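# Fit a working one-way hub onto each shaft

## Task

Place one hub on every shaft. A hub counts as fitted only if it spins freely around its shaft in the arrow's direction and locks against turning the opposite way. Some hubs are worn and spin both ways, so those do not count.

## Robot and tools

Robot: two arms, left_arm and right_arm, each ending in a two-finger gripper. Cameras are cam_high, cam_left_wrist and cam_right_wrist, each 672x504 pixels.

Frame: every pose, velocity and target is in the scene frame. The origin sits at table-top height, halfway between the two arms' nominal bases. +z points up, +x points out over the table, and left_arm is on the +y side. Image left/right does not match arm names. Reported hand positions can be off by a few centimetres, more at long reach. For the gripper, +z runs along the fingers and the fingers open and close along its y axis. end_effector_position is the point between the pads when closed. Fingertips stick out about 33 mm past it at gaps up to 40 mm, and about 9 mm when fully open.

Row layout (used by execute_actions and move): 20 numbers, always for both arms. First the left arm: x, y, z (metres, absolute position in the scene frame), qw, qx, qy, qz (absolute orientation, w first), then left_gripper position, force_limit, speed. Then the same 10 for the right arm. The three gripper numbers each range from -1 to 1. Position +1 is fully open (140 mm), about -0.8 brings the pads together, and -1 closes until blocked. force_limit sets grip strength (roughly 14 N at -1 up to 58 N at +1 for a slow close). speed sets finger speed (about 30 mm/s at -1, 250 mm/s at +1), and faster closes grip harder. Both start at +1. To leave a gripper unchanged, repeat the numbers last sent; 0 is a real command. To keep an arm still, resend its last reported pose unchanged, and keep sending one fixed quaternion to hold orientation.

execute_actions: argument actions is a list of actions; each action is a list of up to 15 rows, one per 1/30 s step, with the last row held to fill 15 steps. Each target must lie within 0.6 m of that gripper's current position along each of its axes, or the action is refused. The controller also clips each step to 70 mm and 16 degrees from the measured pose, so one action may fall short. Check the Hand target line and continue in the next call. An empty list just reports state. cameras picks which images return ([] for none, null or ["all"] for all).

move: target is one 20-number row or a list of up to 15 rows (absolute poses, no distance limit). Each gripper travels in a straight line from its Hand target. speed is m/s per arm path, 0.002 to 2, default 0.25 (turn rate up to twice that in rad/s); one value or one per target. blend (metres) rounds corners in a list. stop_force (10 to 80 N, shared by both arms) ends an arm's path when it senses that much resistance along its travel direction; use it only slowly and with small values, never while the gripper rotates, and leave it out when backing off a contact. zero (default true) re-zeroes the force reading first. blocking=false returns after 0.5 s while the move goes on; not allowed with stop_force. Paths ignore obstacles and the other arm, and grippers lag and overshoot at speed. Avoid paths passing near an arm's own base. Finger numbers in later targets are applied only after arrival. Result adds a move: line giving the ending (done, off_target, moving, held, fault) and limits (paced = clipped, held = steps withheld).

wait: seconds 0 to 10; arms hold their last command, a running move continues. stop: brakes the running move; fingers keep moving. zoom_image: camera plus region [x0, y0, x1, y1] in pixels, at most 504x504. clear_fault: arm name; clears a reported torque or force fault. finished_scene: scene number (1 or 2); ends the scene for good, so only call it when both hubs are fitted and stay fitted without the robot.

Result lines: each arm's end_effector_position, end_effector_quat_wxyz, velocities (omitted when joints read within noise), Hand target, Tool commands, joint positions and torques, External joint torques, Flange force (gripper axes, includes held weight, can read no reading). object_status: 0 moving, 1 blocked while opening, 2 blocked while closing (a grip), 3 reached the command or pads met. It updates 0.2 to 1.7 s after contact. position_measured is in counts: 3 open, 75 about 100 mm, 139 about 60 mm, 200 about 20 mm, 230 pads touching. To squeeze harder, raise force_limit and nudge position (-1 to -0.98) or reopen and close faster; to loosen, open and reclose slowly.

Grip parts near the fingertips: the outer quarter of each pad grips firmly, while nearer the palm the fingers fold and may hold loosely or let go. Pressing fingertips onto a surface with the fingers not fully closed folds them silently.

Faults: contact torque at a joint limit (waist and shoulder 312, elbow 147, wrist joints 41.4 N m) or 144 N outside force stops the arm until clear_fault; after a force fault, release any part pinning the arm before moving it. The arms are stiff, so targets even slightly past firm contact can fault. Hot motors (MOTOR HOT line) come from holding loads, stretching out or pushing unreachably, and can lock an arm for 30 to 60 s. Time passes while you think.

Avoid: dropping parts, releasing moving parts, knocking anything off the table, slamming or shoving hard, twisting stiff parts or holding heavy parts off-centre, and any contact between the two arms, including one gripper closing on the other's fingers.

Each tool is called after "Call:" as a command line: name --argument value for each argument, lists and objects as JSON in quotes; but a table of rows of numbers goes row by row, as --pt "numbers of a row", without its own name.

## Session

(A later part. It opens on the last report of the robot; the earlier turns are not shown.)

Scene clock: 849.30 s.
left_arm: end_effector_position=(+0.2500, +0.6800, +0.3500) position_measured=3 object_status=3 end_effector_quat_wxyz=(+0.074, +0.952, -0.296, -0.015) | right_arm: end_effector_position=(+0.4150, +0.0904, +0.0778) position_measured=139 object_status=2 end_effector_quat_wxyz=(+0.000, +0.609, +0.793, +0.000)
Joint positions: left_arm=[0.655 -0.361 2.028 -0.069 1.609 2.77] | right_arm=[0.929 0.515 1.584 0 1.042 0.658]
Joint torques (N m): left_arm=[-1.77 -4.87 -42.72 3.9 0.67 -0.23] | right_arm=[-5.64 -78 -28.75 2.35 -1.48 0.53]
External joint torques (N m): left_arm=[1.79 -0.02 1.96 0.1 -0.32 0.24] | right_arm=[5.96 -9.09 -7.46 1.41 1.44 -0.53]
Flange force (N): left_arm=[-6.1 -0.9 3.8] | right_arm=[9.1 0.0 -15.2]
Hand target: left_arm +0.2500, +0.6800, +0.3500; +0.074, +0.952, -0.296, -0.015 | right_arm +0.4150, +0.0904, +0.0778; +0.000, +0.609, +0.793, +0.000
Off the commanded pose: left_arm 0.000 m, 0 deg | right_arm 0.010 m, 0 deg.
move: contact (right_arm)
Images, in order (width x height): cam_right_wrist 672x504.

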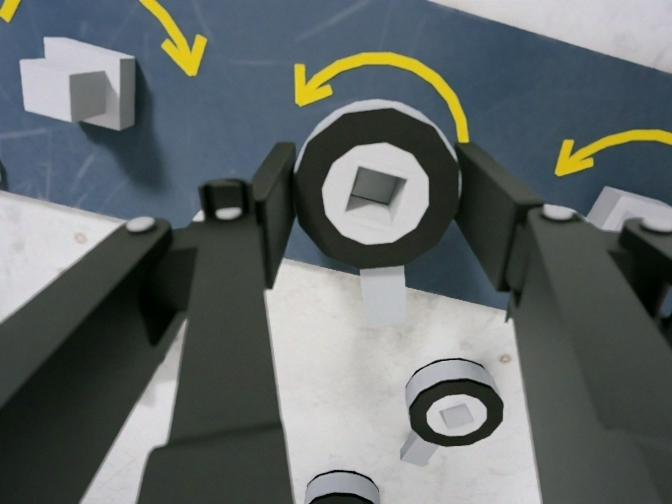

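Call:
move --pt "0.25 0.68 0.35 0.074 0.952 -0.296 -0.015 1 1 1 0.4145 0.0906 0.0795 0 0.6088 0.7934 0 -1 -0.1 -1" --speed 0.03 --cameras '[]'

Call:
move --pt "0.25 0.68 0.35 0.074 0.952 -0.296 -0.015 1 1 1 0.4145 0.0906 0.068 0 0.6088 0.7934 0 -1 -0.1 -1" --speed 0.02 --stop_force 12 --cameras '["cam_right_wrist"]'

Call:
zoom_image --camera "cam_right_wrist" --region '[330, 150, 430, 250]'

Scene clock: 866.00 s.
left_arm: end_effector_position=(+0.2500, +0.6800, +0.3500) position_measured=3 object_status=3 end_effector_quat_wxyz=(+0.074, +0.952, -0.296, -0.015) | right_arm: end_effector_position=(+0.4145, +0.0906, +0.0795) position_measured=139 object_status=2 end_effector_quat_wxyz=(+0.000, +0.609, +0.793, +0.000)
Joint positions: left_arm=[0.655 -0.361 2.028 -0.069 1.609 2.77] | right_arm=[0.93 0.514 1.582 0 1.045 0.659]
Joint torques (N m): left_arm=[-1.24 -4.51 -42.65 3.89 0.63 -0.24] | right_arm=[-2.66 -91.09 -34.98 3.14 -0.5 0.49]
External joint torques (N m): left_arm=[1.25 0.03 1.95 0.11 -0.29 0.25] | right_arm=[2.95 4.17 -1.26 0.62 0.46 -0.49]
Flange force (N): left_arm=[-4.7 -0.4 3.8] | right_arm=[8.3 5.0 1.7]
Hand target: left_arm +0.2500, +0.6800, +0.3500; +0.074, +0.952, -0.296, -0.015 | right_arm +0.4145, +0.0906, +0.0795; +0.000, +0.609, +0.793, +0.000
Off the commanded pose: left_arm 0.000 m, 0 deg | right_arm 0.000 m, 0 deg.
move: done
No camera images: "cameras" was empty.

Scene clock: 866.73 s.
left_arm: end_effector_position=(+0.2500, +0.6800, +0.3500) position_measured=3 object_status=3 end_effector_quat_wxyz=(+0.074, +0.952, -0.296, -0.015) | right_arm: end_effector_position=(+0.4145, +0.0907, +0.0774) position_measured=139 object_status=2 end_effector_quat_wxyz=(+0.000, +0.609, +0.793, +0.000)
Joint positions: left_arm=[0.655 -0.361 2.028 -0.069 1.609 2.77] | right_arm=[0.93 0.516 1.584 0 1.042 0.659]
Joint torques (N m): left_arm=[-1.17 -4.95 -42.61 3.89 0.67 -0.31] | right_arm=[-4.11 -78.67 -29.14 2.77 -1.33 0.46]
External joint torques (N m): left_arm=[1.28 -0.31 1.7 0.13 -0.33 0.31] | right_arm=[4.62 -8.46 -7.02 0.98 1.3 -0.46]
Flange force (N): left_arm=[-5.0 -0.1 3.4] | right_arm=[7.6 0.8 -14.1]
Hand target: left_arm +0.2500, +0.6800, +0.3500; +0.074, +0.952, -0.296, -0.015 | right_arm +0.4146, +0.0907, +0.0774; +0.000, +0.609, +0.793, +0.000
Off the commanded pose: left_arm 0.000 m, 0 deg | right_arm 0.009 m, 0 deg.
move: contact (right_arm)
Images, in order (width x height): cam_right_wrist 672x504.

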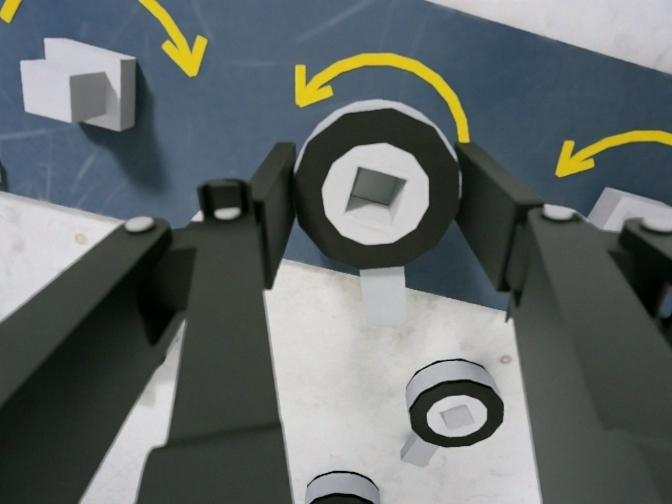

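Scaled by 5.040 from the camera's 672x504 image, which has a finer 960x720 frame.

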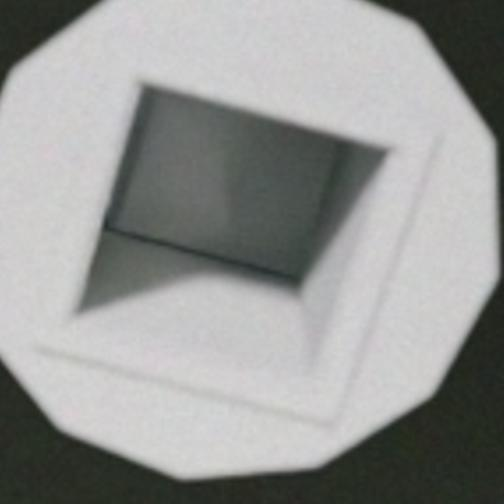

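Call:
move --pt "0.25 0.68 0.35 0.074 0.952 -0.296 -0.015 1 1 1 0.4148 0.0907 0.0785 0 0.6088 0.7934 0 -1 -0.1 -1" --speed 0.03 --cameras '[]'

Call:
move --pt "0.25 0.68 0.35 0.074 0.952 -0.296 -0.015 1 1 1 0.4148 0.0907 0.068 0 0.6088 0.7934 0 -1 -0.1 -1" --speed 0.015 --stop_force 12 --cameras '["cam_right_wrist"]'

Call:
zoom_image --camera "cam_right_wrist" --region '[345, 165, 405, 225]'

Scene clock: 887.73 s.
left_arm: end_effector_position=(+0.2500, +0.6800, +0.3500) position_measured=3 object_status=3 end_effector_quat_wxyz=(+0.074, +0.952, -0.296, -0.015) | right_arm: end_effector_position=(+0.4148, +0.0907, +0.0785) position_measured=139 object_status=2 end_effector_quat_wxyz=(+0.000, +0.609, +0.793, +0.000)
Joint positions: left_arm=[0.655 -0.361 2.028 -0.069 1.609 2.77] | right_arm=[0.93 0.515 1.582 0 1.044 0.659]
Joint torques (N m): left_arm=[-1.6 -4.99 -42.55 3.93 0.74 -0.27] | right_arm=[-3.06 -91.94 -35.13 3.16 -0.37 0.47]
External joint torques (N m): left_arm=[1.64 0.29 1.75 0.08 -0.41 0.27] | right_arm=[3.47 4.92 -1.08 0.59 0.34 -0.47]
Flange force (N): left_arm=[-5.6 -1.6 3.5] | right_arm=[9.2 5.0 2.7]
Hand target: left_arm +0.2500, +0.6800, +0.3500; +0.074, +0.952, -0.296, -0.015 | right_arm +0.4148, +0.0907, +0.0785; +0.000, +0.609, +0.793, +0.000
Off the commanded pose: left_arm 0.000 m, 0 deg | right_arm 0.000 m, 0 deg.
move: done
No camera images: "cameras" was empty.

Scene clock: 888.43 s.
left_arm: end_effector_position=(+0.2500, +0.6800, +0.3500) position_measured=3 object_status=3 end_effector_quat_wxyz=(+0.074, +0.952, -0.296, -0.015) | right_arm: end_effector_position=(+0.4149, +0.0908, +0.0773) position_measured=139 object_status=2 end_effector_quat_wxyz=(+0.000, +0.609, +0.793, +0.000)
Joint positions: left_arm=[0.655 -0.361 2.028 -0.069 1.609 2.77] | right_arm=[0.93 0.516 1.583 0 1.042 0.659]
Joint torques (N m): left_arm=[-1.61 -5.07 -42.59 3.84 0.64 -0.24] | right_arm=[-3.78 -75.12 -27.17 2.99 -1.78 0.49]
External joint torques (N m): left_arm=[1.65 0.1 1.81 0.16 -0.29 0.25] | right_arm=[4.22 -11.94 -9.01 0.77 1.74 -0.49]
Flange force (N): left_arm=[-5.7 -1.1 3.5] | right_arm=[7.2 1.2 -19.1]
Hand target: left_arm +0.2500, +0.6800, +0.3500; +0.074, +0.952, -0.296, -0.015 | right_arm +0.4149, +0.0908, +0.0773; +0.000, +0.609, +0.793, +0.000
Off the commanded pose: left_arm 0.000 m, 0 deg | right_arm 0.009 m, 0 deg.
move: contact (right_arm)
Images, in order (width x height): cam_right_wrist 672x504.

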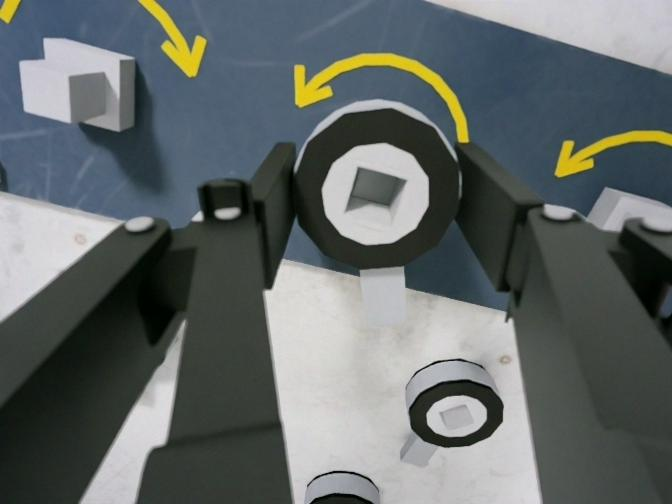

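Scaled by 8.400 from the camera's 672x504 image, which has a finer 960x720 frame.

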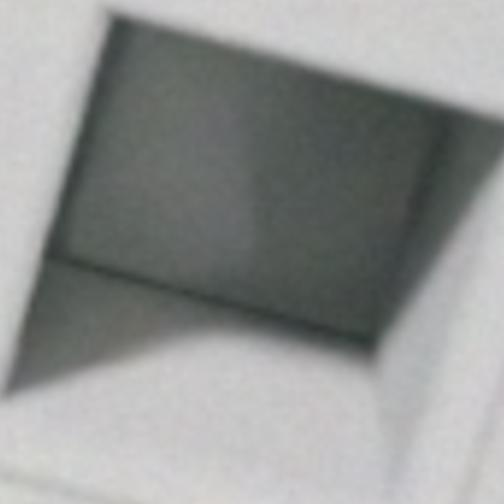

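Call:
move --pt "0.25 0.68 0.35 0.074 0.952 -0.296 -0.015 1 1 1 0.4147 0.0907 0.0782 0 0.6039 0.7971 0 -1 -0.1 -1" --speed 0.03 --cameras '[]'

Call:
move --pt "0.25 0.68 0.35 0.074 0.952 -0.296 -0.015 1 1 1 0.4147 0.0907 0.068 0 0.6039 0.7971 0 -1 -0.1 -1" --speed 0.015 --stop_force 12 --cameras '["cam_right_wrist"]'

Call:
zoom_image --camera "cam_right_wrist" --region '[345, 165, 405, 225]'

Scene clock: 914.03 s.
left_arm: end_effector_position=(+0.2500, +0.6800, +0.3500) position_measured=3 object_status=3 end_effector_quat_wxyz=(+0.074, +0.952, -0.296, -0.015) | right_arm: end_effector_position=(+0.4147, +0.0907, +0.0782) position_measured=139 object_status=2 end_effector_quat_wxyz=(+0.000, +0.604, +0.797, +0.000)
Joint positions: left_arm=[0.655 -0.361 2.028 -0.069 1.609 2.77] | right_arm=[0.93 0.515 1.583 0 1.044 0.647]
Joint torques (N m): left_arm=[-1.44 -5.83 -42.7 3.87 0.58 -0.24] | right_arm=[-2.83 -91.87 -35.3 3.12 -0.43 0.36]
External joint torques (N m): left_arm=[1.47 0.86 1.87 0.14 -0.24 0.25] | right_arm=[3.13 4.92 -0.9 0.64 0.4 -0.36]
Flange force (N): left_arm=[-4.9 -2.1 3.4] | right_arm=[8.7 5.0 2.7]
Hand target: left_arm +0.2500, +0.6800, +0.3500; +0.074, +0.952, -0.296, -0.015 | right_arm +0.4147, +0.0907, +0.0782; +0.000, +0.604, +0.797, +0.000
Off the commanded pose: left_arm 0.000 m, 0 deg | right_arm 0.000 m, 0 deg.
move: done
No camera images: "cameras" was empty.

Scene clock: 914.73 s.
left_arm: end_effector_position=(+0.2500, +0.6800, +0.3500) position_measured=3 object_status=3 end_effector_quat_wxyz=(+0.074, +0.952, -0.296, -0.015) | right_arm: end_effector_position=(+0.4148, +0.0908, +0.0772) position_measured=139 object_status=2 end_effector_quat_wxyz=(+0.000, +0.604, +0.797, +0.000)
Joint positions: left_arm=[0.655 -0.361 2.028 -0.069 1.609 2.77] | right_arm=[0.93 0.516 1.584 0 1.041 0.647]
Joint torques (N m): left_arm=[-1.39 -4.88 -42.79 3.86 0.65 -0.2] | right_arm=[-3.81 -75.27 -27.14 2.99 -1.67 0.51]
External joint torques (N m): left_arm=[1.38 0.13 1.98 0.14 -0.32 0.21] | right_arm=[4.16 -11.83 -9.06 0.76 1.63 -0.51]
Flange force (N): left_arm=[-4.9 -0.7 3.9] | right_arm=[7.3 1.5 -18.9]
Hand target: left_arm +0.2500, +0.6800, +0.3500; +0.074, +0.952, -0.296, -0.015 | right_arm +0.4148, +0.0908, +0.0772; +0.000, +0.604, +0.797, +0.000
Off the commanded pose: left_arm 0.000 m, 0 deg | right_arm 0.009 m, 0 deg.
move: contact (right_arm)
Images, in order (width x height): cam_right_wrist 672x504.

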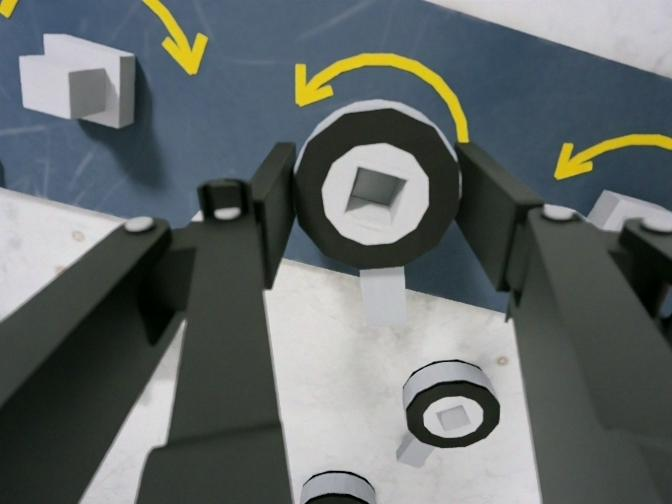

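Scaled by 8.400 from the camera's 672x504 image, which has a finer 960x720 frame.

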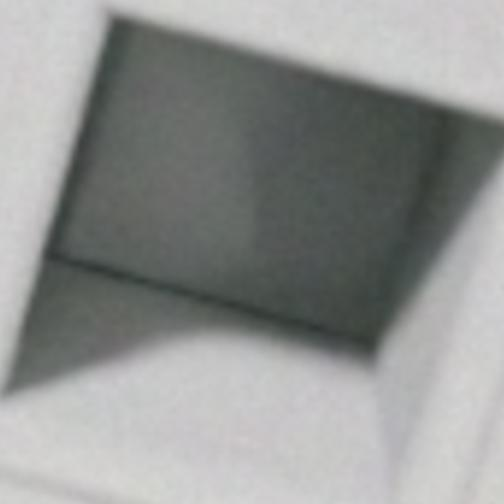

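Call:
move --pt "0.25 0.68 0.35 0.074 0.952 -0.296 -0.015 1 1 1 0.4151 0.0907 0.0769 0 0.6039 0.7971 0 -1 -0.1 -1" --speed 0.005 --cameras '[]'

Call:
move --pt "0.25 0.68 0.35 0.074 0.952 -0.296 -0.015 1 1 1 0.4151 0.0911 0.0768 0 0.6039 0.7971 0 -1 -0.1 -1" --speed 0.005 --cameras '[]'

Call:
move --pt "0.25 0.68 0.35 0.074 0.952 -0.296 -0.015 1 1 1 0.4151 0.0901 0.0768 0 0.6039 0.7971 0 -1 -0.1 -1" --speed 0.005 --cameras '["cam_right_wrist"]'

Call:
zoom_image --camera "cam_right_wrist" --region '[345, 165, 405, 225]'

Scene clock: 931.50 s.
left_arm: end_effector_position=(+0.2500, +0.6800, +0.3500) position_measured=3 object_status=3 end_effector_quat_wxyz=(+0.074, +0.952, -0.296, -0.015) | right_arm: end_effector_position=(+0.4151, +0.0907, +0.0769) position_measured=139 object_status=2 end_effector_quat_wxyz=(+0.000, +0.604, +0.797, +0.000)
Joint positions: left_arm=[0.655 -0.361 2.028 -0.069 1.609 2.77] | right_arm=[0.93 0.517 1.583 0 1.042 0.646]
Joint torques (N m): left_arm=[-1.92 -4.44 -42.55 3.78 0.7 -0.27] | right_arm=[-6.96 -74.42 -27.4 1.69 -2.25 0.49]
External joint torques (N m): left_arm=[1.94 -0.32 1.8 0.22 -0.36 0.28] | right_arm=[7.36 -12.77 -8.76 2.06 2.22 -0.49]
Flange force (N): left_arm=[-6.8 -0.8 3.5] | right_arm=[9.6 -2.1 -20.3]
Hand target: left_arm +0.2500, +0.6800, +0.3500; +0.074, +0.952, -0.296, -0.015 | right_arm +0.4151, +0.0907, +0.0769; +0.000, +0.604, +0.797, +0.000
Off the commanded pose: left_arm 0.000 m, 0 deg | right_arm 0.000 m, 0 deg.
move: done
No camera images: "cameras" was empty.

Scene clock: 932.20 s.
left_arm: end_effector_position=(+0.2500, +0.6800, +0.3500) position_measured=3 object_status=3 end_effector_quat_wxyz=(+0.074, +0.952, -0.296, -0.015) | right_arm: end_effector_position=(+0.4152, +0.0910, +0.0768) position_measured=139 object_status=2 end_effector_quat_wxyz=(+0.000, +0.604, +0.797, +0.000)
Joint positions: left_arm=[0.655 -0.361 2.028 -0.069 1.609 2.77] | right_arm=[0.93 0.517 1.583 0 1.042 0.646]
Joint torques (N m): left_arm=[-1.33 -4.47 -42.82 3.9 0.68 -0.28] | right_arm=[-4.79 -74.45 -28.63 2.74 -2.78 0.47]
External joint torques (N m): left_arm=[1.44 -0.78 1.95 0.11 -0.33 0.29] | right_arm=[5.18 -12.78 -7.54 1.01 2.75 -0.47]
Flange force (N): left_arm=[-5.7 0.7 3.9] | right_arm=[5.9 -2.2 -20.3]
Hand target: left_arm +0.2500, +0.6800, +0.3500; +0.074, +0.952, -0.296, -0.015 | right_arm +0.4151, +0.0911, +0.0768; +0.000, +0.604, +0.797, +0.000
Off the commanded pose: left_arm 0.000 m, 0 deg | right_arm 0.000 m, 0 deg.
move: done
No camera images: "cameras" was empty.

Scene clock: 932.90 s.
left_arm: end_effector_position=(+0.2500, +0.6800, +0.3500) position_measured=3 object_status=3 end_effector_quat_wxyz=(+0.074, +0.952, -0.296, -0.015) | right_arm: end_effector_position=(+0.4151, +0.0901, +0.0767) position_measured=139 object_status=2 end_effector_quat_wxyz=(+0.000, +0.604, +0.797, +0.000)
Joint positions: left_arm=[0.655 -0.361 2.028 -0.069 1.609 2.77] | right_arm=[0.929 0.516 1.584 0 1.041 0.646]
Joint torques (N m): left_arm=[-2.25 -4.5 -42.69 3.85 0.68 -0.27] | right_arm=[-5.05 -82.34 -28.16 2.5 0.26 0.57]
External joint torques (N m): left_arm=[2.22 -0.01 2.01 0.14 -0.35 0.27] | right_arm=[5.35 -4.78 -8.05 1.25 -0.3 -0.57]
Flange force (N): left_arm=[-7.4 -1.4 3.8] | right_arm=[12.1 5.2 -9.4]
Hand target: left_arm +0.2500, +0.6800, +0.3500; +0.074, +0.952, -0.296, -0.015 | right_arm +0.4151, +0.0901, +0.0768; +0.000, +0.604, +0.797, +0.000
Off the commanded pose: left_arm 0.000 m, 0 deg | right_arm 0.000 m, 0 deg.
move: done
Images, in order (width x height): cam_right_wrist 672x504.

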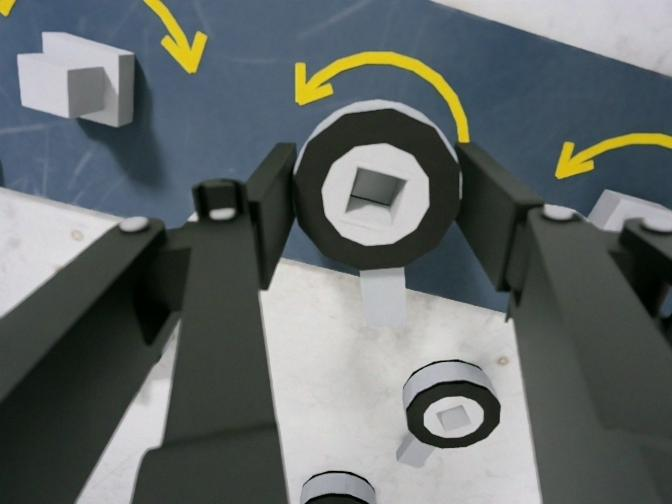

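Scaled by 8.400 from the camera's 672x504 image, which has a finer 960x720 frame.

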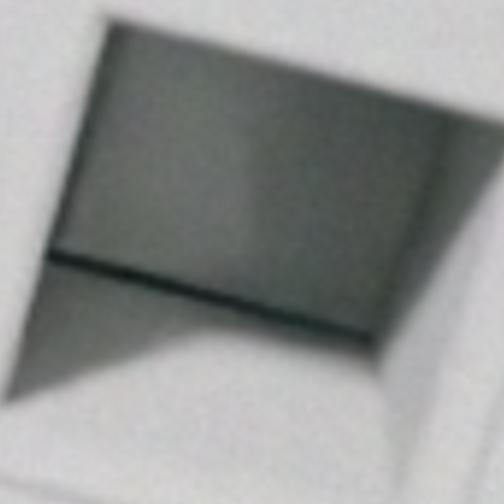

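Call:
move --pt "0.25 0.68 0.35 0.074 0.952 -0.296 -0.015 1 1 1 0.4151 0.0901 0.068 0 0.6039 0.7971 0 -1 -0.1 -1" --speed 0.015 --stop_force 12 --cameras '["cam_right_wrist"]'

Call:
zoom_image --camera "cam_right_wrist" --region '[345, 165, 405, 225]'

Scene clock: 940.47 s.
left_arm: end_effector_position=(+0.2500, +0.6800, +0.3500) position_measured=3 object_status=3 end_effector_quat_wxyz=(+0.074, +0.952, -0.296, -0.015) | right_arm: end_effector_position=(+0.4152, +0.0902, +0.0762) position_measured=139 object_status=2 end_effector_quat_wxyz=(+0.000, +0.604, +0.797, +0.000)
Joint positions: left_arm=[0.655 -0.361 2.028 -0.069 1.609 2.77] | right_arm=[0.929 0.516 1.585 0 1.039 0.646]
Joint torques (N m): left_arm=[-1.87 -4.84 -42.72 3.86 0.65 -0.22] | right_arm=[-4.85 -79.93 -28.77 2.41 -0.84 0.53]
External joint torques (N m): left_arm=[1.95 -0.31 1.86 0.15 -0.31 0.23] | right_arm=[5.03 -7.29 -7.41 1.34 0.81 -0.53]
Flange force (N): left_arm=[-6.7 -0.6 3.5] | right_arm=[9.3 2.3 -12.7]
Hand target: left_arm +0.2500, +0.6800, +0.3500; +0.074, +0.952, -0.296, -0.015 | right_arm +0.4152, +0.0902, +0.0762; +0.000, +0.604, +0.797, +0.000
Off the commanded pose: left_arm 0.000 m, 0 deg | right_arm 0.008 m, 0 deg.
move: contact (right_arm)
Images, in order (width x height): cam_right_wrist 672x504.

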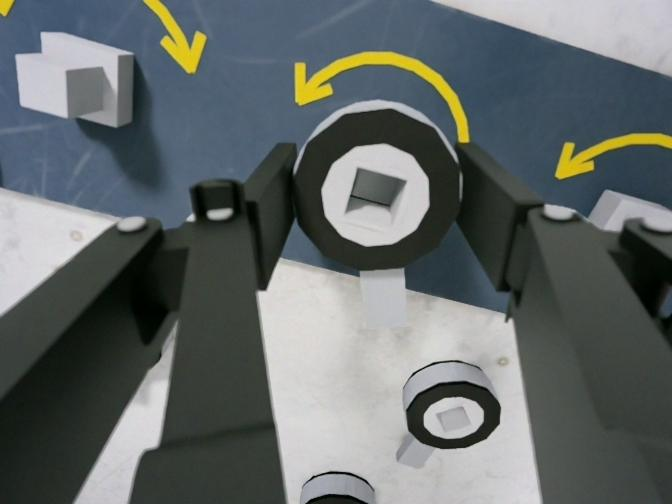

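Scaled by 8.400 from the camera's 672x504 image, which has a finer 960x720 frame.

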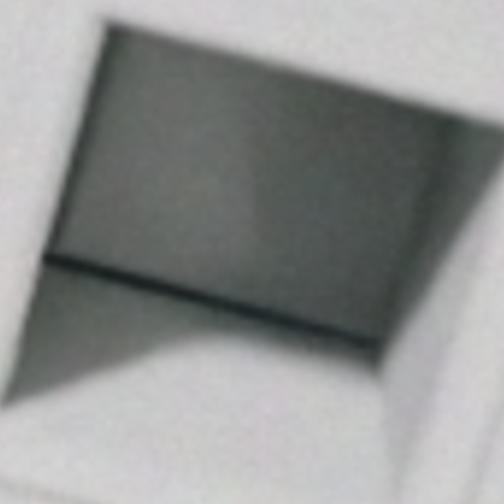

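Call:
move --pt "0.25 0.68 0.35 0.074 0.952 -0.296 -0.015 1 1 1 0.4151 0.0901 0.079 0 0.6039 0.7971 0 -1 -0.1 -1" --speed 0.03 --cameras '[]'

Call:
move --pt "0.25 0.68 0.35 0.074 0.952 -0.296 -0.015 1 1 1 0.4151 0.0901 0.079 0 0.6039 0.7971 0 -0.98 0.1 -1" --speed 0.03 --cameras '["cam_right_wrist"]'

Call:
zoom_image --camera "cam_right_wrist" --region '[345, 165, 405, 225]'

Scene clock: 965.23 s.
left_arm: end_effector_position=(+0.2500, +0.6800, +0.3500) position_measured=3 object_status=3 end_effector_quat_wxyz=(+0.074, +0.952, -0.296, -0.015) | right_arm: end_effector_position=(+0.4151, +0.0901, +0.0790) position_measured=139 object_status=2 end_effector_quat_wxyz=(+0.000, +0.604, +0.797, +0.000)
Joint positions: left_arm=[0.655 -0.361 2.028 -0.069 1.609 2.77] | right_arm=[0.929 0.514 1.583 0 1.045 0.646]
Joint torques (N m): left_arm=[-1.58 -5.08 -42.66 3.86 0.61 -0.28] | right_arm=[-2.57 -91.63 -35.01 3.17 -0.48 0.49]
External joint torques (N m): left_arm=[1.65 0.03 1.85 0.15 -0.27 0.28] | right_arm=[3.12 4.6 -1.23 0.59 0.44 -0.49]
Flange force (N): left_arm=[-5.9 -0.9 3.5] | right_arm=[8.8 5.4 2.1]
Hand target: left_arm +0.2500, +0.6800, +0.3500; +0.074, +0.952, -0.296, -0.015 | right_arm +0.4151, +0.0901, +0.0790; +0.000, +0.604, +0.797, +0.000
Off the commanded pose: left_arm 0.000 m, 0 deg | right_arm 0.000 m, 0 deg.
move: done
No camera images: "cameras" was empty.

Scene clock: 965.73 s.
left_arm: end_effector_position=(+0.2500, +0.6800, +0.3500) position_measured=3 object_status=3 end_effector_quat_wxyz=(+0.074, +0.952, -0.296, -0.015) | right_arm: end_effector_position=(+0.4151, +0.0901, +0.0790) position_measured=140 object_status=2 end_effector_quat_wxyz=(+0.000, +0.604, +0.797, +0.000)
Joint positions: left_arm=[0.655 -0.361 2.028 -0.069 1.609 2.77] | right_arm=[0.929 0.514 1.583 0 1.045 0.646]
Joint torques (N m): left_arm=[-1.52 -4.84 -42.92 3.84 0.63 -0.24] | right_arm=[-2.57 -91.28 -35.4 3.18 -0.42 0.46]
External joint torques (N m): left_arm=[1.62 -0.26 2.09 0.16 -0.29 0.25] | right_arm=[2.64 4.39 -0.86 0.57 0.38 -0.46]
Flange force (N): left_arm=[-5.9 -0.2 4.0] | right_arm=[7.6 4.8 2.3]
Hand target: left_arm +0.2500, +0.6800, +0.3500; +0.074, +0.952, -0.296, -0.015 | right_arm +0.4151, +0.0901, +0.0790; +0.000, +0.604, +0.797, +0.000
Off the commanded pose: left_arm 0.000 m, 0 deg | right_arm 0.000 m, 0 deg.
move: done
Images, in order (width x height): cam_right_wrist 672x504.

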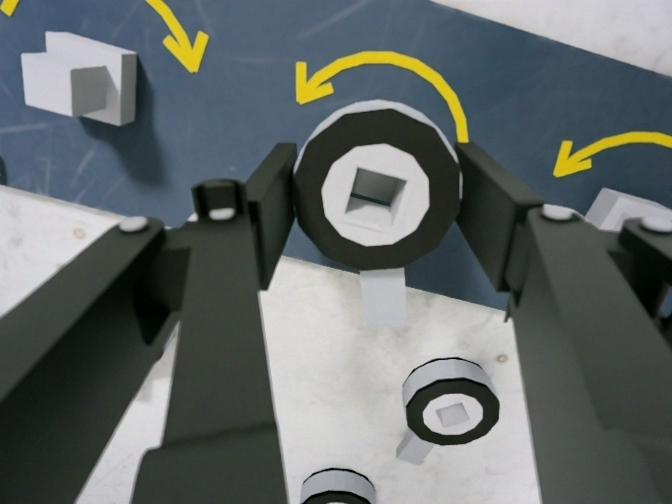

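Scaled by 8.400 from the camera's 672x504 image, which has a finer 960x720 frame.

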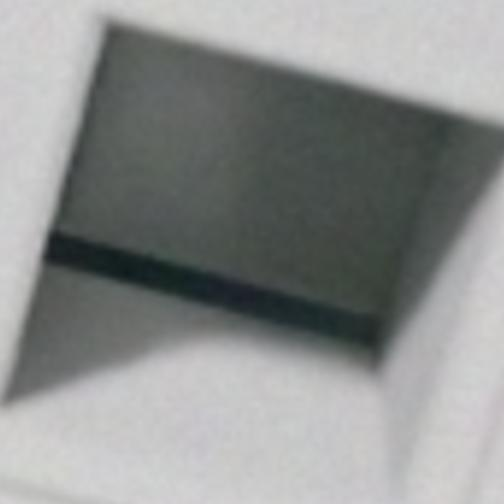

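Call:
move --pt "0.25 0.68 0.35 0.074 0.952 -0.296 -0.015 1 1 1 0.4150 0.0904 0.079 0 0.6039 0.7971 0 -0.98 0.1 -1" --pt "0.25 0.68 0.35 0.074 0.952 -0.296 -0.015 1 1 1 0.4150 0.0904 0.0735 0 0.6039 0.7971 0 -0.98 0.1 -1" --speed 0.015 --stop_force 11 --cameras '[]'

Call:
move --pt "0.25 0.68 0.35 0.074 0.952 -0.296 -0.015 1 1 1 0.4150 0.0904 0.079 0 0.6039 0.7971 0 -0.98 0.1 -1" --speed 0.03 --cameras '[]'

Call:
move --pt "0.25 0.68 0.35 0.074 0.952 -0.296 -0.015 1 1 1 0.4150 0.0907 0.079 0 0.6039 0.7971 0 -0.98 0.1 -1" --pt "0.25 0.68 0.35 0.074 0.952 -0.296 -0.015 1 1 1 0.4150 0.0907 0.0735 0 0.6039 0.7971 0 -0.98 0.1 -1" --speed 0.015 --stop_force 11 --cameras '[]'

Call:
move --pt "0.25 0.68 0.35 0.074 0.952 -0.296 -0.015 1 1 1 0.4153 0.0907 0.079 0 0.6039 0.7971 0 -0.98 0.1 -1" --speed 0.03 --cameras '[]'

Call:
move --pt "0.25 0.68 0.35 0.074 0.952 -0.296 -0.015 1 1 1 0.4154 0.0904 0.079 0 0.6039 0.7971 0 -0.98 0.1 -1" --pt "0.25 0.68 0.35 0.074 0.952 -0.296 -0.015 1 1 1 0.4154 0.0904 0.0735 0 0.6039 0.7971 0 -0.98 0.1 -1" --speed 0.015 --stop_force 11 --cameras '[]'

Call:
zoom_image --camera "cam_right_wrist" --region '[345, 165, 405, 225]'

Scene clock: 992.70 s.
left_arm: end_effector_position=(+0.2500, +0.6800, +0.3500) position_measured=3 object_status=3 end_effector_quat_wxyz=(+0.074, +0.952, -0.296, -0.015) | right_arm: end_effector_position=(+0.4151, +0.0904, +0.0760) position_measured=140 object_status=2 end_effector_quat_wxyz=(+0.000, +0.604, +0.797, +0.000)
Joint positions: left_arm=[0.655 -0.361 2.028 -0.069 1.609 2.77] | right_arm=[0.929 0.517 1.585 0 1.04 0.646]
Joint torques (N m): left_arm=[-1.8 -4.73 -42.48 3.85 0.64 -0.19] | right_arm=[4.48 -86.6 -26.64 5.82 3.15 0.45]
External joint torques (N m): left_arm=[1.86 -0.28 1.62 0.16 -0.31 0.2] | right_arm=[-4.36 -0.54 -9.52 -2.07 -3.18 -0.45]
Flange force (N): left_arm=[-6.3 -0.7 3.1] | right_arm=[6.7 17.7 -2.5]
Hand target: left_arm +0.2500, +0.6800, +0.3500; +0.074, +0.952, -0.296, -0.015 | right_arm +0.4151, +0.0904, +0.0760; +0.000, +0.604, +0.797, +0.000
Off the commanded pose: left_arm 0.000 m, 0 deg | right_arm 0.002 m, 0 deg.
move: contact (right_arm); path passed 1 of 2 targets
No camera images: "cameras" was empty.

Scene clock: 993.40 s.
left_arm: end_effector_position=(+0.2500, +0.6800, +0.3500) position_measured=3 object_status=3 end_effector_quat_wxyz=(+0.074, +0.952, -0.296, -0.015) | right_arm: end_effector_position=(+0.4150, +0.0904, +0.0790) position_measured=140 object_status=2 end_effector_quat_wxyz=(+0.000, +0.604, +0.797, +0.000)
Joint positions: left_arm=[0.655 -0.361 2.028 -0.069 1.609 2.77] | right_arm=[0.929 0.515 1.582 0 1.045 0.646]
Joint torques (N m): left_arm=[-1.63 -3.94 -42.52 3.89 0.68 -0.26] | right_arm=[-2.48 -91.23 -35.01 3.27 -0.44 0.49]
External joint torques (N m): left_arm=[1.57 -0.37 1.78 0.11 -0.35 0.27] | right_arm=[2.87 4.19 -1.21 0.49 0.41 -0.49]
Flange force (N): left_arm=[-5.7 -0.3 3.5] | right_arm=[8.1 5.1 1.9]
Hand target: left_arm +0.2500, +0.6800, +0.3500; +0.074, +0.952, -0.296, -0.015 | right_arm +0.4150, +0.0904, +0.0790; +0.000, +0.604, +0.797, +0.000
Off the commanded pose: left_arm 0.000 m, 0 deg | right_arm 0.000 m, 0 deg.
move: done
No camera images: "cameras" was empty.

Scene clock: 994.30 s.
left_arm: end_effector_position=(+0.2500, +0.6800, +0.3500) position_measured=3 object_status=3 end_effector_quat_wxyz=(+0.074, +0.952, -0.296, -0.015) | right_arm: end_effector_position=(+0.4150, +0.0908, +0.0762) position_measured=140 object_status=2 end_effector_quat_wxyz=(+0.000, +0.604, +0.797, +0.000)
Joint positions: left_arm=[0.655 -0.361 2.028 -0.069 1.609 2.77] | right_arm=[0.93 0.517 1.584 0 1.04 0.646]
Joint torques (N m): left_arm=[-1.48 -4.62 -42.58 3.92 0.66 -0.2] | right_arm=[-3.35 -73.82 -27.25 3.18 -2.15 0.43]
External joint torques (N m): left_arm=[1.5 -0.15 1.86 0.08 -0.31 0.21] | right_arm=[3.33 -13.32 -8.95 0.57 2.11 -0.43]
Flange force (N): left_arm=[-5.3 -0.4 3.6] | right_arm=[5.3 0.7 -20.8]
Hand target: left_arm +0.2500, +0.6800, +0.3500; +0.074, +0.952, -0.296, -0.015 | right_arm +0.4150, +0.0908, +0.0762; +0.000, +0.604, +0.797, +0.000
Off the commanded pose: left_arm 0.000 m, 0 deg | right_arm 0.003 m, 0 deg.
move: contact (right_arm); path passed 1 of 2 targets
No camera images: "cameras" was empty.

Scene clock: 995.00 s.
left_arm: end_effector_position=(+0.2500, +0.6800, +0.3500) position_measured=3 object_status=3 end_effector_quat_wxyz=(+0.074, +0.952, -0.296, -0.015) | right_arm: end_effector_position=(+0.4153, +0.0907, +0.0790) position_measured=140 object_status=2 end_effector_quat_wxyz=(+0.000, +0.604, +0.797, +0.000)
Joint positions: left_arm=[0.655 -0.361 2.028 -0.069 1.609 2.77] | right_arm=[0.929 0.515 1.581 0 1.045 0.646]
Joint torques (N m): left_arm=[-1.29 -4.44 -42.43 3.92 0.67 -0.33] | right_arm=[-2.54 -91.37 -35.59 3.15 -0.29 0.38]
External joint torques (N m): left_arm=[1.32 -0.49 1.59 0.09 -0.33 0.33] | right_arm=[2.82 4.28 -0.65 0.61 0.25 -0.38]
Flange force (N): left_arm=[-5.2 0.0 3.2] | right_arm=[7.4 4.1 2.6]
Hand target: left_arm +0.2500, +0.6800, +0.3500; +0.074, +0.952, -0.296, -0.015 | right_arm +0.4153, +0.0907, +0.0790; +0.000, +0.604, +0.797, +0.000
Off the commanded pose: left_arm 0.000 m, 0 deg | right_arm 0.000 m, 0 deg.
move: done
No camera images: "cameras" was empty.

Scene clock: 995.93 s.
left_arm: end_effector_position=(+0.2500, +0.6800, +0.3500) position_measured=3 object_status=3 end_effector_quat_wxyz=(+0.074, +0.952, -0.296, -0.015) | right_arm: end_effector_position=(+0.4155, +0.0905, +0.0756) position_measured=140 object_status=2 end_effector_quat_wxyz=(+0.000, +0.604, +0.797, +0.000)
Joint positions: left_arm=[0.655 -0.361 2.028 -0.069 1.609 2.77] | right_arm=[0.929 0.518 1.584 0 1.039 0.646]
Joint torques (N m): left_arm=[-1.57 -5.02 -42.71 3.9 0.66 -0.23] | right_arm=[-2.29 -72.11 -24.8 3.61 -1.32 0.52]
External joint torques (N m): left_arm=[1.53 0.7 1.97 0.1 -0.33 0.23] | right_arm=[2.2 -15.02 -11.33 0.13 1.28 -0.52]
Flange force (N): left_arm=[-5.1 -1.9 3.8] | right_arm=[5.5 3.4 -22.6]
Hand target: left_arm +0.2500, +0.6800, +0.3500; +0.074, +0.952, -0.296, -0.015 | right_arm +0.4155, +0.0905, +0.0756; +0.000, +0.604, +0.797, +0.000
Off the commanded pose: left_arm 0.000 m, 0 deg | right_arm 0.002 m, 0 deg.
move: contact (right_arm); path passed 1 of 2 targets
No camera images: "cameras" was empty.

Scaled by 8.400 from the camera's 672x504 image, which has a finer 960x720 frame.

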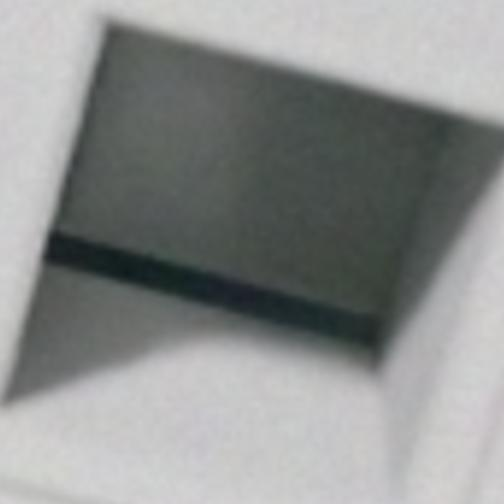

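Call:
move --pt "0.25 0.68 0.35 0.074 0.952 -0.296 -0.015 1 1 1 0.4155 0.0904 0.079 0 0.6039 0.7971 0 -0.98 0.1 -1" --pt "0.25 0.68 0.35 0.074 0.952 -0.296 -0.015 1 1 1 0.4158 0.0904 0.079 0 0.6039 0.7971 0 -0.98 0.1 -1" --pt "0.25 0.68 0.35 0.074 0.952 -0.296 -0.015 1 1 1 0.4158 0.0904 0.0725 0 0.6039 0.7971 0 -0.98 0.1 -1" --speed 0.015 --stop_force 15 --cameras '["cam_right_wrist"]'

Call:
zoom_image --camera "cam_right_wrist" --region '[345, 165, 405, 225]'

Scene clock: 1018.63 s.
left_arm: end_effector_position=(+0.2500, +0.6800, +0.3500) position_measured=3 object_status=3 end_effector_quat_wxyz=(+0.074, +0.952, -0.296, -0.015) | right_arm: end_effector_position=(+0.4154, +0.0904, +0.0762) position_measured=140 object_status=2 end_effector_quat_wxyz=(+0.000, +0.604, +0.797, +0.000)
Joint positions: left_arm=[0.655 -0.361 2.028 -0.069 1.609 2.77] | right_arm=[0.929 0.517 1.584 0 1.041 0.646]
Joint torques (N m): left_arm=[-1.48 -4.92 -42.65 3.89 0.65 -0.24] | right_arm=[-1.55 -90.49 -33.7 3.66 0.22 0.48]
External joint torques (N m): left_arm=[1.51 0.1 1.88 0.11 -0.32 0.25] | right_arm=[1.67 3.36 -2.47 0.09 -0.26 -0.48]
Flange force (N): left_arm=[-5.3 -0.9 3.6] | right_arm=[7.6 6.9 1.3]
Hand target: left_arm +0.2500, +0.6800, +0.3500; +0.074, +0.952, -0.296, -0.015 | right_arm +0.4154, +0.0904, +0.0762; +0.000, +0.604, +0.797, +0.000
Off the commanded pose: left_arm 0.000 m, 0 deg | right_arm 0.004 m, 0 deg.
move: contact (right_arm); path passed 0 of 3 targets
Images, in order (width x height): cam_right_wrist 672x504.

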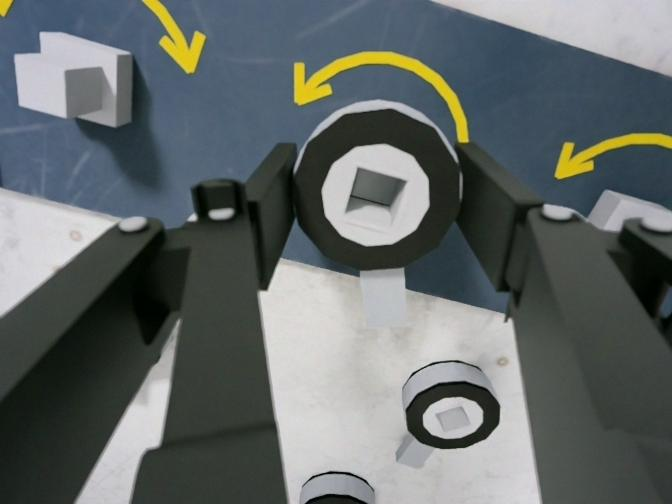

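Scaled by 8.400 from the camera's 672x504 image, which has a finer 960x720 frame.

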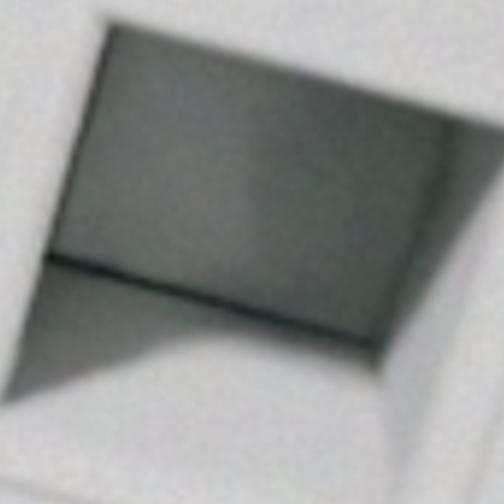

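Call:
move --pt "0.25 0.68 0.35 0.074 0.952 -0.296 -0.015 1 1 1 0.4157 0.0904 0.078 0 0.6039 0.7971 0 -0.98 0.1 -1" --speed 0.03 --cameras '[]'

Call:
move --pt "0.25 0.68 0.35 0.074 0.952 -0.296 -0.015 1 1 1 0.4157 0.0904 0.0725 0 0.6039 0.7971 0 -0.98 0.1 -1" --speed 0.015 --stop_force 13 --cameras '["cam_right_wrist"]'

Call:
zoom_image --camera "cam_right_wrist" --region '[345, 165, 405, 225]'

Scene clock: 1027.33 s.
left_arm: end_effector_position=(+0.2500, +0.6800, +0.3500) position_measured=3 object_status=3 end_effector_quat_wxyz=(+0.074, +0.952, -0.296, -0.015) | right_arm: end_effector_position=(+0.4156, +0.0904, +0.0780) position_measured=140 object_status=2 end_effector_quat_wxyz=(+0.000, +0.604, +0.797, +0.000)
Joint positions: left_arm=[0.655 -0.361 2.028 -0.069 1.609 2.77] | right_arm=[0.929 0.516 1.582 0 1.043 0.645]
Joint torques (N m): left_arm=[-1.81 -5.09 -42.51 3.77 0.67 -0.27] | right_arm=[-2.18 -91.56 -35.21 3.2 -0.47 0.52]
External joint torques (N m): left_arm=[1.92 -0.13 1.65 0.24 -0.32 0.28] | right_arm=[2.44 4.55 -0.98 0.55 0.44 -0.52]
Flange force (N): left_arm=[-6.6 -1.2 3.2] | right_arm=[7.6 5.5 2.3]
Hand target: left_arm +0.2500, +0.6800, +0.3500; +0.074, +0.952, -0.296, -0.015 | right_arm +0.4157, +0.0904, +0.0780; +0.000, +0.604, +0.797, +0.000
Off the commanded pose: left_arm 0.000 m, 0 deg | right_arm 0.000 m, 0 deg.
move: done
No camera images: "cameras" was empty.

Scene clock: 1029.20 s.
left_arm: end_effector_position=(+0.2500, +0.6800, +0.3500) position_measured=3 object_status=3 end_effector_quat_wxyz=(+0.074, +0.952, -0.296, -0.015) | right_arm: end_effector_position=(+0.4157, +0.0904, +0.0725) position_measured=140 object_status=2 end_effector_quat_wxyz=(+0.000, +0.604, +0.797, +0.000)
Joint positions: left_arm=[0.655 -0.361 2.028 -0.069 1.609 2.77] | right_arm=[0.929 0.52 1.586 0 1.035 0.645]
Joint torques (N m): left_arm=[-1.14 -4.63 -42.81 3.85 0.68 -0.26] | right_arm=[8.42 -84.03 -22 7.35 5.04 0.51]
External joint torques (N m): left_arm=[1.16 0.11 2.06 0.14 -0.35 0.26] | right_arm=[-8.07 -3.42 -14.07 -3.61 -5.07 -0.51]
Flange force (N): left_arm=[-4.5 -0.4 4.1] | right_arm=[5.8 24.1 -5.2]
Hand target: left_arm +0.2500, +0.6800, +0.3500; +0.074, +0.952, -0.296, -0.015 | right_arm +0.4157, +0.0904, +0.0725; +0.000, +0.604, +0.797, +0.000
Off the commanded pose: left_arm 0.000 m, 0 deg | right_arm 0.000 m, 0 deg.
move: done
Images, in order (width x height): cam_right_wrist 672x504.

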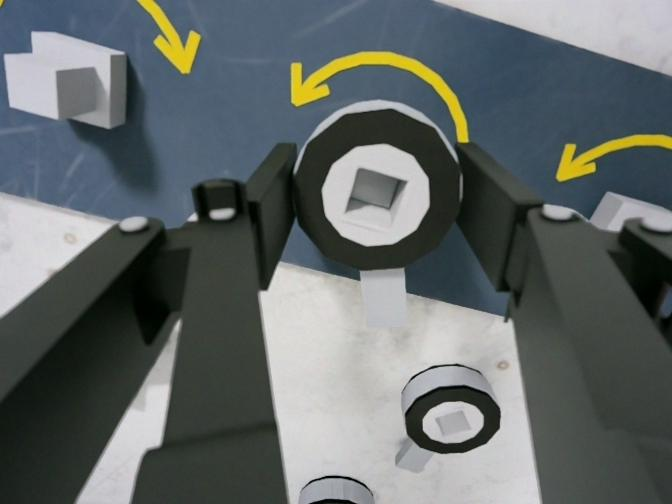

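Scaled by 8.400 from the camera's 672x504 image, which has a finer 960x720 frame.

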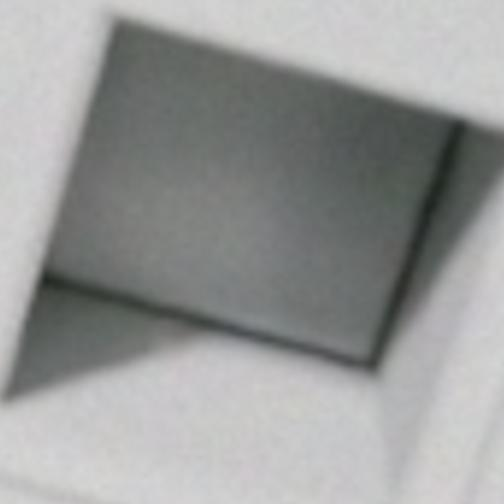

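Call:
move --pt "0.25 0.68 0.35 0.074 0.952 -0.296 -0.015 1 1 1 0.4162 0.0905 0.0715 0 0.6039 0.7971 0 -0.98 0.1 -1" --speed 0.02 --cameras '[]'

Call:
move --pt "0.25 0.68 0.35 0.074 0.952 -0.296 -0.015 1 1 1 0.4163 0.0905 0.046 0 0.6039 0.7971 0 -0.98 0.1 -1" --speed 0.015 --stop_force 14 --cameras '["cam_right_wrist"]'

Scene clock: 1037.97 s.
left_arm: end_effector_position=(+0.2500, +0.6800, +0.3500) position_measured=3 object_status=3 end_effector_quat_wxyz=(+0.074, +0.952, -0.296, -0.015) | right_arm: end_effector_position=(+0.4161, +0.0905, +0.0715) position_measured=140 object_status=2 end_effector_quat_wxyz=(+0.000, +0.604, +0.797, +0.000)
Joint positions: left_arm=[0.655 -0.361 2.028 -0.069 1.609 2.77] | right_arm=[0.928 0.522 1.586 0 1.034 0.645]
Joint torques (N m): left_arm=[-2.14 -4.93 -42.66 3.8 0.58 -0.17] | right_arm=[4.5 -88.62 -28.72 5.65 2.27 0.53]
External joint torques (N m): left_arm=[2.1 0.69 1.95 0.19 -0.25 0.18] | right_arm=[-3.89 1.12 -7.26 -1.92 -2.3 -0.53]
Flange force (N): left_arm=[-6.5 -2.4 3.5] | right_arm=[5.7 15.8 -0.8]
Hand target: left_arm +0.2500, +0.6800, +0.3500; +0.074, +0.952, -0.296, -0.015 | right_arm +0.4162, +0.0905, +0.0715; +0.000, +0.604, +0.797, +0.000
Off the commanded pose: left_arm 0.000 m, 0 deg | right_arm 0.000 m, 0 deg.
move: done
No camera images: "cameras" was empty.

Scene clock: 1038.70 s.
left_arm: end_effector_position=(+0.2500, +0.6800, +0.3500) position_measured=3 object_status=3 end_effector_quat_wxyz=(+0.074, +0.952, -0.296, -0.015) | right_arm: end_effector_position=(+0.4162, +0.0906, +0.0695) position_measured=140 object_status=2 end_effector_quat_wxyz=(+0.000, +0.604, +0.797, +0.000)
Joint positions: left_arm=[0.655 -0.361 2.028 -0.069 1.609 2.77] | right_arm=[0.928 0.523 1.588 0 1.03 0.645]
Joint torques (N m): left_arm=[-1.43 -4.69 -42.5 3.84 0.65 -0.25] | right_arm=[2.08 -79.08 -24.67 4.97 0.88 0.5]
External joint torques (N m): left_arm=[1.44 0.02 1.69 0.16 -0.32 0.26] | right_arm=[-1.91 -8.45 -11.24 -1.25 -0.91 -0.5]
Flange force (N): left_arm=[-5.1 -0.8 3.3] | right_arm=[5.9 12.0 -13.7]
Hand target: left_arm +0.2500, +0.6800, +0.3500; +0.074, +0.952, -0.296, -0.015 | right_arm +0.4162, +0.0906, +0.0695; +0.000, +0.604, +0.797, +0.000
Off the commanded pose: left_arm 0.000 m, 0 deg | right_arm 0.023 m, 0 deg.
move: contact (right_arm)
Images, in order (width x height): cam_right_wrist 672x504.

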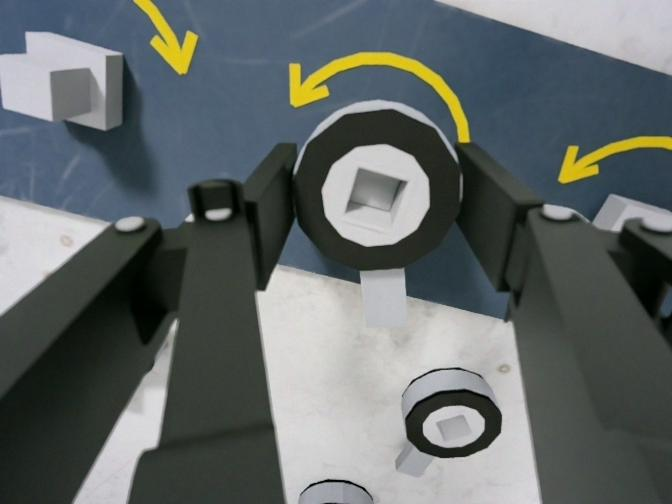

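Call:
move --pt "0.25 0.68 0.35 0.074 0.952 -0.296 -0.015 1 1 1 0.4167 0.0905 0.0695 0 0.6039 0.7971 0 -0.98 0.1 -1" --speed 0.01 --cameras '[]'

Call:
move --pt "0.25 0.68 0.35 0.074 0.952 -0.296 -0.015 1 1 1 0.4168 0.0905 0.046 0 0.6039 0.7971 0 -0.98 0.1 -1" --speed 0.015 --stop_force 15 --cameras '["cam_right_wrist"]'

Scene clock: 1048.33 s.
left_arm: end_effector_position=(+0.2500, +0.6800, +0.3500) position_measured=3 object_status=3 end_effector_quat_wxyz=(+0.074, +0.952, -0.296, -0.015) | right_arm: end_effector_position=(+0.4167, +0.0905, +0.0695) position_measured=140 object_status=2 end_effector_quat_wxyz=(+0.000, +0.604, +0.797, +0.000)
Joint positions: left_arm=[0.655 -0.361 2.028 -0.069 1.609 2.77] | right_arm=[0.928 0.524 1.587 0 1.031 0.644]
Joint torques (N m): left_arm=[-2.2 -4.71 -42.73 3.85 0.64 -0.31] | right_arm=[-5.64 -82.27 -29.65 2.06 -0.9 0.48]
External joint torques (N m): left_arm=[2.2 -0.05 1.94 0.16 -0.3 0.32] | right_arm=[5.87 -5.32 -6.31 1.68 0.87 -0.48]
Flange force (N): left_arm=[-7.5 -1.4 3.6] | right_arm=[10.4 1.9 -10.3]
Hand target: left_arm +0.2500, +0.6800, +0.3500; +0.074, +0.952, -0.296, -0.015 | right_arm +0.4167, +0.0905, +0.0695; +0.000, +0.604, +0.797, +0.000
Off the commanded pose: left_arm 0.000 m, 0 deg | right_arm 0.000 m, 0 deg.
move: done
No camera images: "cameras" was empty.

Scene clock: 1050.23 s.
left_arm: end_effector_position=(+0.2500, +0.6800, +0.3500) position_measured=3 object_status=3 end_effector_quat_wxyz=(+0.074, +0.952, -0.296, -0.015) | right_arm: end_effector_position=(+0.4168, +0.0906, +0.0507) position_measured=140 object_status=2 end_effector_quat_wxyz=(+0.000, +0.604, +0.797, +0.000)
Joint positions: left_arm=[0.655 -0.361 2.028 -0.069 1.609 2.77] | right_arm=[0.928 0.54 1.6 0 1.002 0.644]
Joint torques (N m): left_arm=[-1.06 -5.78 -42.59 3.87 0.69 -0.26] | right_arm=[-2.28 -68.74 -19.69 3.37 -0.33 0.56]
External joint torques (N m): left_arm=[1.11 0.89 1.83 0.13 -0.35 0.27] | right_arm=[2.54 -19.71 -15.66 0.3 0.29 -0.56]
Flange force (N): left_arm=[-3.9 -1.9 3.6] | right_arm=[7.8 5.6 -28.0]
Hand target: left_arm +0.2500, +0.6800, +0.3500; +0.074, +0.952, -0.296, -0.015 | right_arm +0.4168, +0.0906, +0.0507; +0.000, +0.604, +0.797, +0.000
Off the commanded pose: left_arm 0.000 m, 0 deg | right_arm 0.005 m, 0 deg.
move: contact (right_arm)
Images, in order (width x height): cam_right_wrist 672x504.

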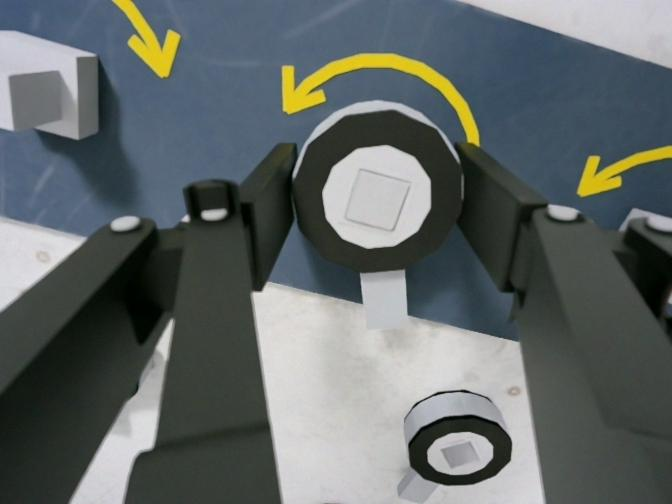

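Call:
move --pt "0.25 0.68 0.35 0.074 0.952 -0.296 -0.015 1 1 1 0.4167 0.0905 0.052 0 0.6039 0.7971 0 -0.98 0.1 -1" --pt "0.25 0.68 0.35 0.074 0.952 -0.296 -0.015 1 1 1 0.4167 0.0905 0.052 0 0.6039 0.7971 0 0.2 0.1 -1" --pt "0.25 0.68 0.35 0.074 0.952 -0.296 -0.015 1 1 1 0.4167 0.0905 0.12 0 0.6039 0.7971 0 0.2 0.1 -1" --pt "0.25 0.68 0.35 0.074 0.952 -0.296 -0.015 1 1 1 0.46 0.02 0.14 0 0.7071 0.7071 0 0.2 0.1 -1" --speed '[0.02,0.05,0.1,0.15]' --cameras '["cam_right_wrist","cam_high"]'

Scene clock: 1066.87 s.
left_arm: end_effector_position=(+0.2500, +0.6800, +0.3500) position_measured=3 object_status=3 end_effector_quat_wxyz=(+0.074, +0.952, -0.296, -0.015) | right_arm: end_effector_position=(+0.4599, +0.0200, +0.1400) position_measured=104 object_status=3 end_effector_quat_wxyz=(+0.000, +0.707, +0.707, +0.000)
Joint positions: left_arm=[0.655 -0.361 2.028 -0.069 1.609 2.77] | right_arm=[0.826 0.428 1.595 0 1.119 0.817]
Joint torques (N m): left_arm=[-1.36 -4.96 -42.65 3.81 0.66 -0.21] | right_arm=[-2.17 -83.03 -35.01 3.5 -0.45 0.34]
External joint torques (N m): left_arm=[1.45 -0.14 1.79 0.19 -0.32 0.22] | right_arm=[2.77 2.58 -2.65 0.41 0.41 -0.34]
Flange force (N): left_arm=[-5.2 -0.4 3.5] | right_arm=[9.7 4.1 -1.3]
Hand target: left_arm +0.2500, +0.6800, +0.3500; +0.074, +0.952, -0.296, -0.015 | right_arm +0.4600, +0.0200, +0.1400; +0.000, +0.707, +0.707, +0.000
Off the commanded pose: left_arm 0.000 m, 0 deg | right_arm 0.000 m, 0 deg.
move: done
Images, in order (width x height): cam_high 672x504, cam_right_wrist 672x504.

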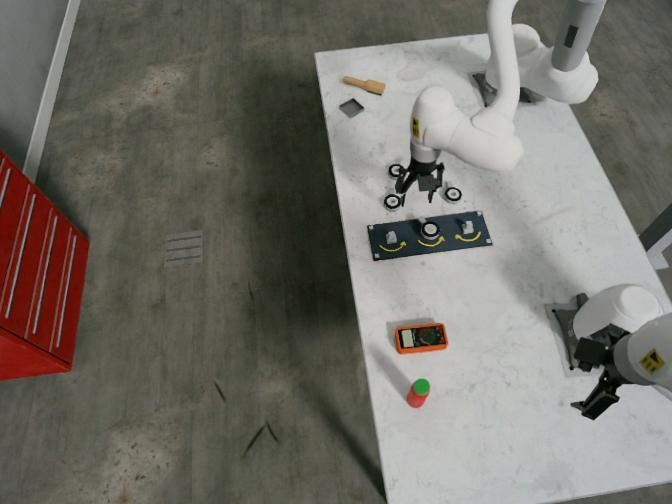

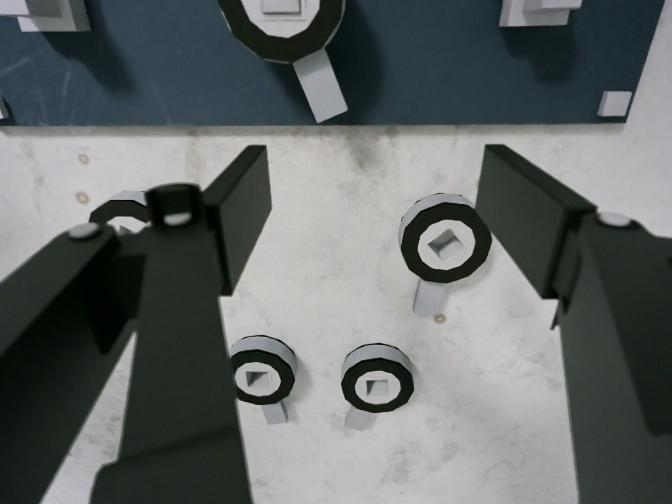

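Call:
move --pt "0.25 0.68 0.35 0.074 0.952 -0.296 -0.015 1 1 1 0.514 -0.044 0.10 0 0.79335 0.60876 0 0.2 0.1 -1" --speed 0.15 --cameras '["cam_right_wrist"]'

Scene clock: 1082.37 s.
left_arm: end_effector_position=(+0.2500, +0.6800, +0.3500) position_measured=3 object_status=3 end_effector_quat_wxyz=(+0.074, +0.952, -0.296, -0.015) | right_arm: end_effector_position=(+0.5139, -0.0439, +0.1000) position_measured=104 object_status=3 end_effector_quat_wxyz=(+0.000, +0.793, +0.609, +0.000)
Joint positions: left_arm=[0.655 -0.361 2.028 -0.069 1.609 2.77] | right_arm=[0.716 0.446 1.649 0 1.047 0.968]
Joint torques (N m): left_arm=[-1.85 -4.55 -42.51 3.83 0.65 -0.24] | right_arm=[-2.84 -82.77 -33.36 3.44 -0.44 0.64]
External joint torques (N m): left_arm=[1.86 -0.15 1.67 0.17 -0.32 0.25] | right_arm=[3.12 1.83 -2.95 0.31 0.4 -0.64]
Flange force (N): left_arm=[-6.4 -1.0 3.2] | right_arm=[9.8 2.2 -1.6]
Hand target: left_arm +0.2500, +0.6800, +0.3500; +0.074, +0.952, -0.296, -0.015 | right_arm +0.5140, -0.0440, +0.1000; +0.000, +0.793, +0.609, +0.000
Off the commanded pose: left_arm 0.000 m, 0 deg | right_arm 0.000 m, 0 deg.
move: done
Images, in order (width x height): cam_right_wrist 672x504.

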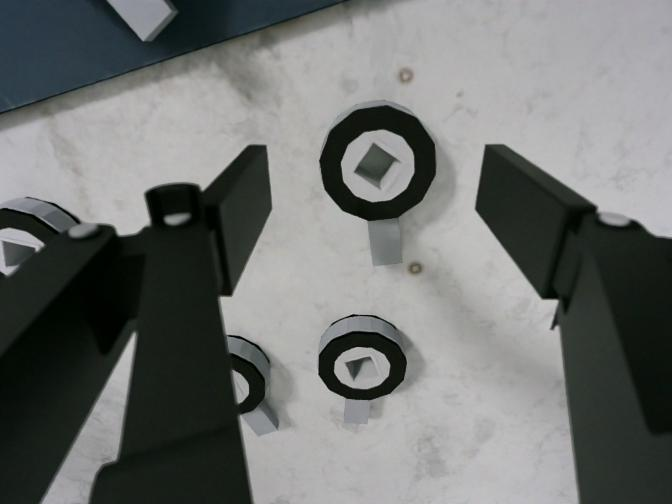

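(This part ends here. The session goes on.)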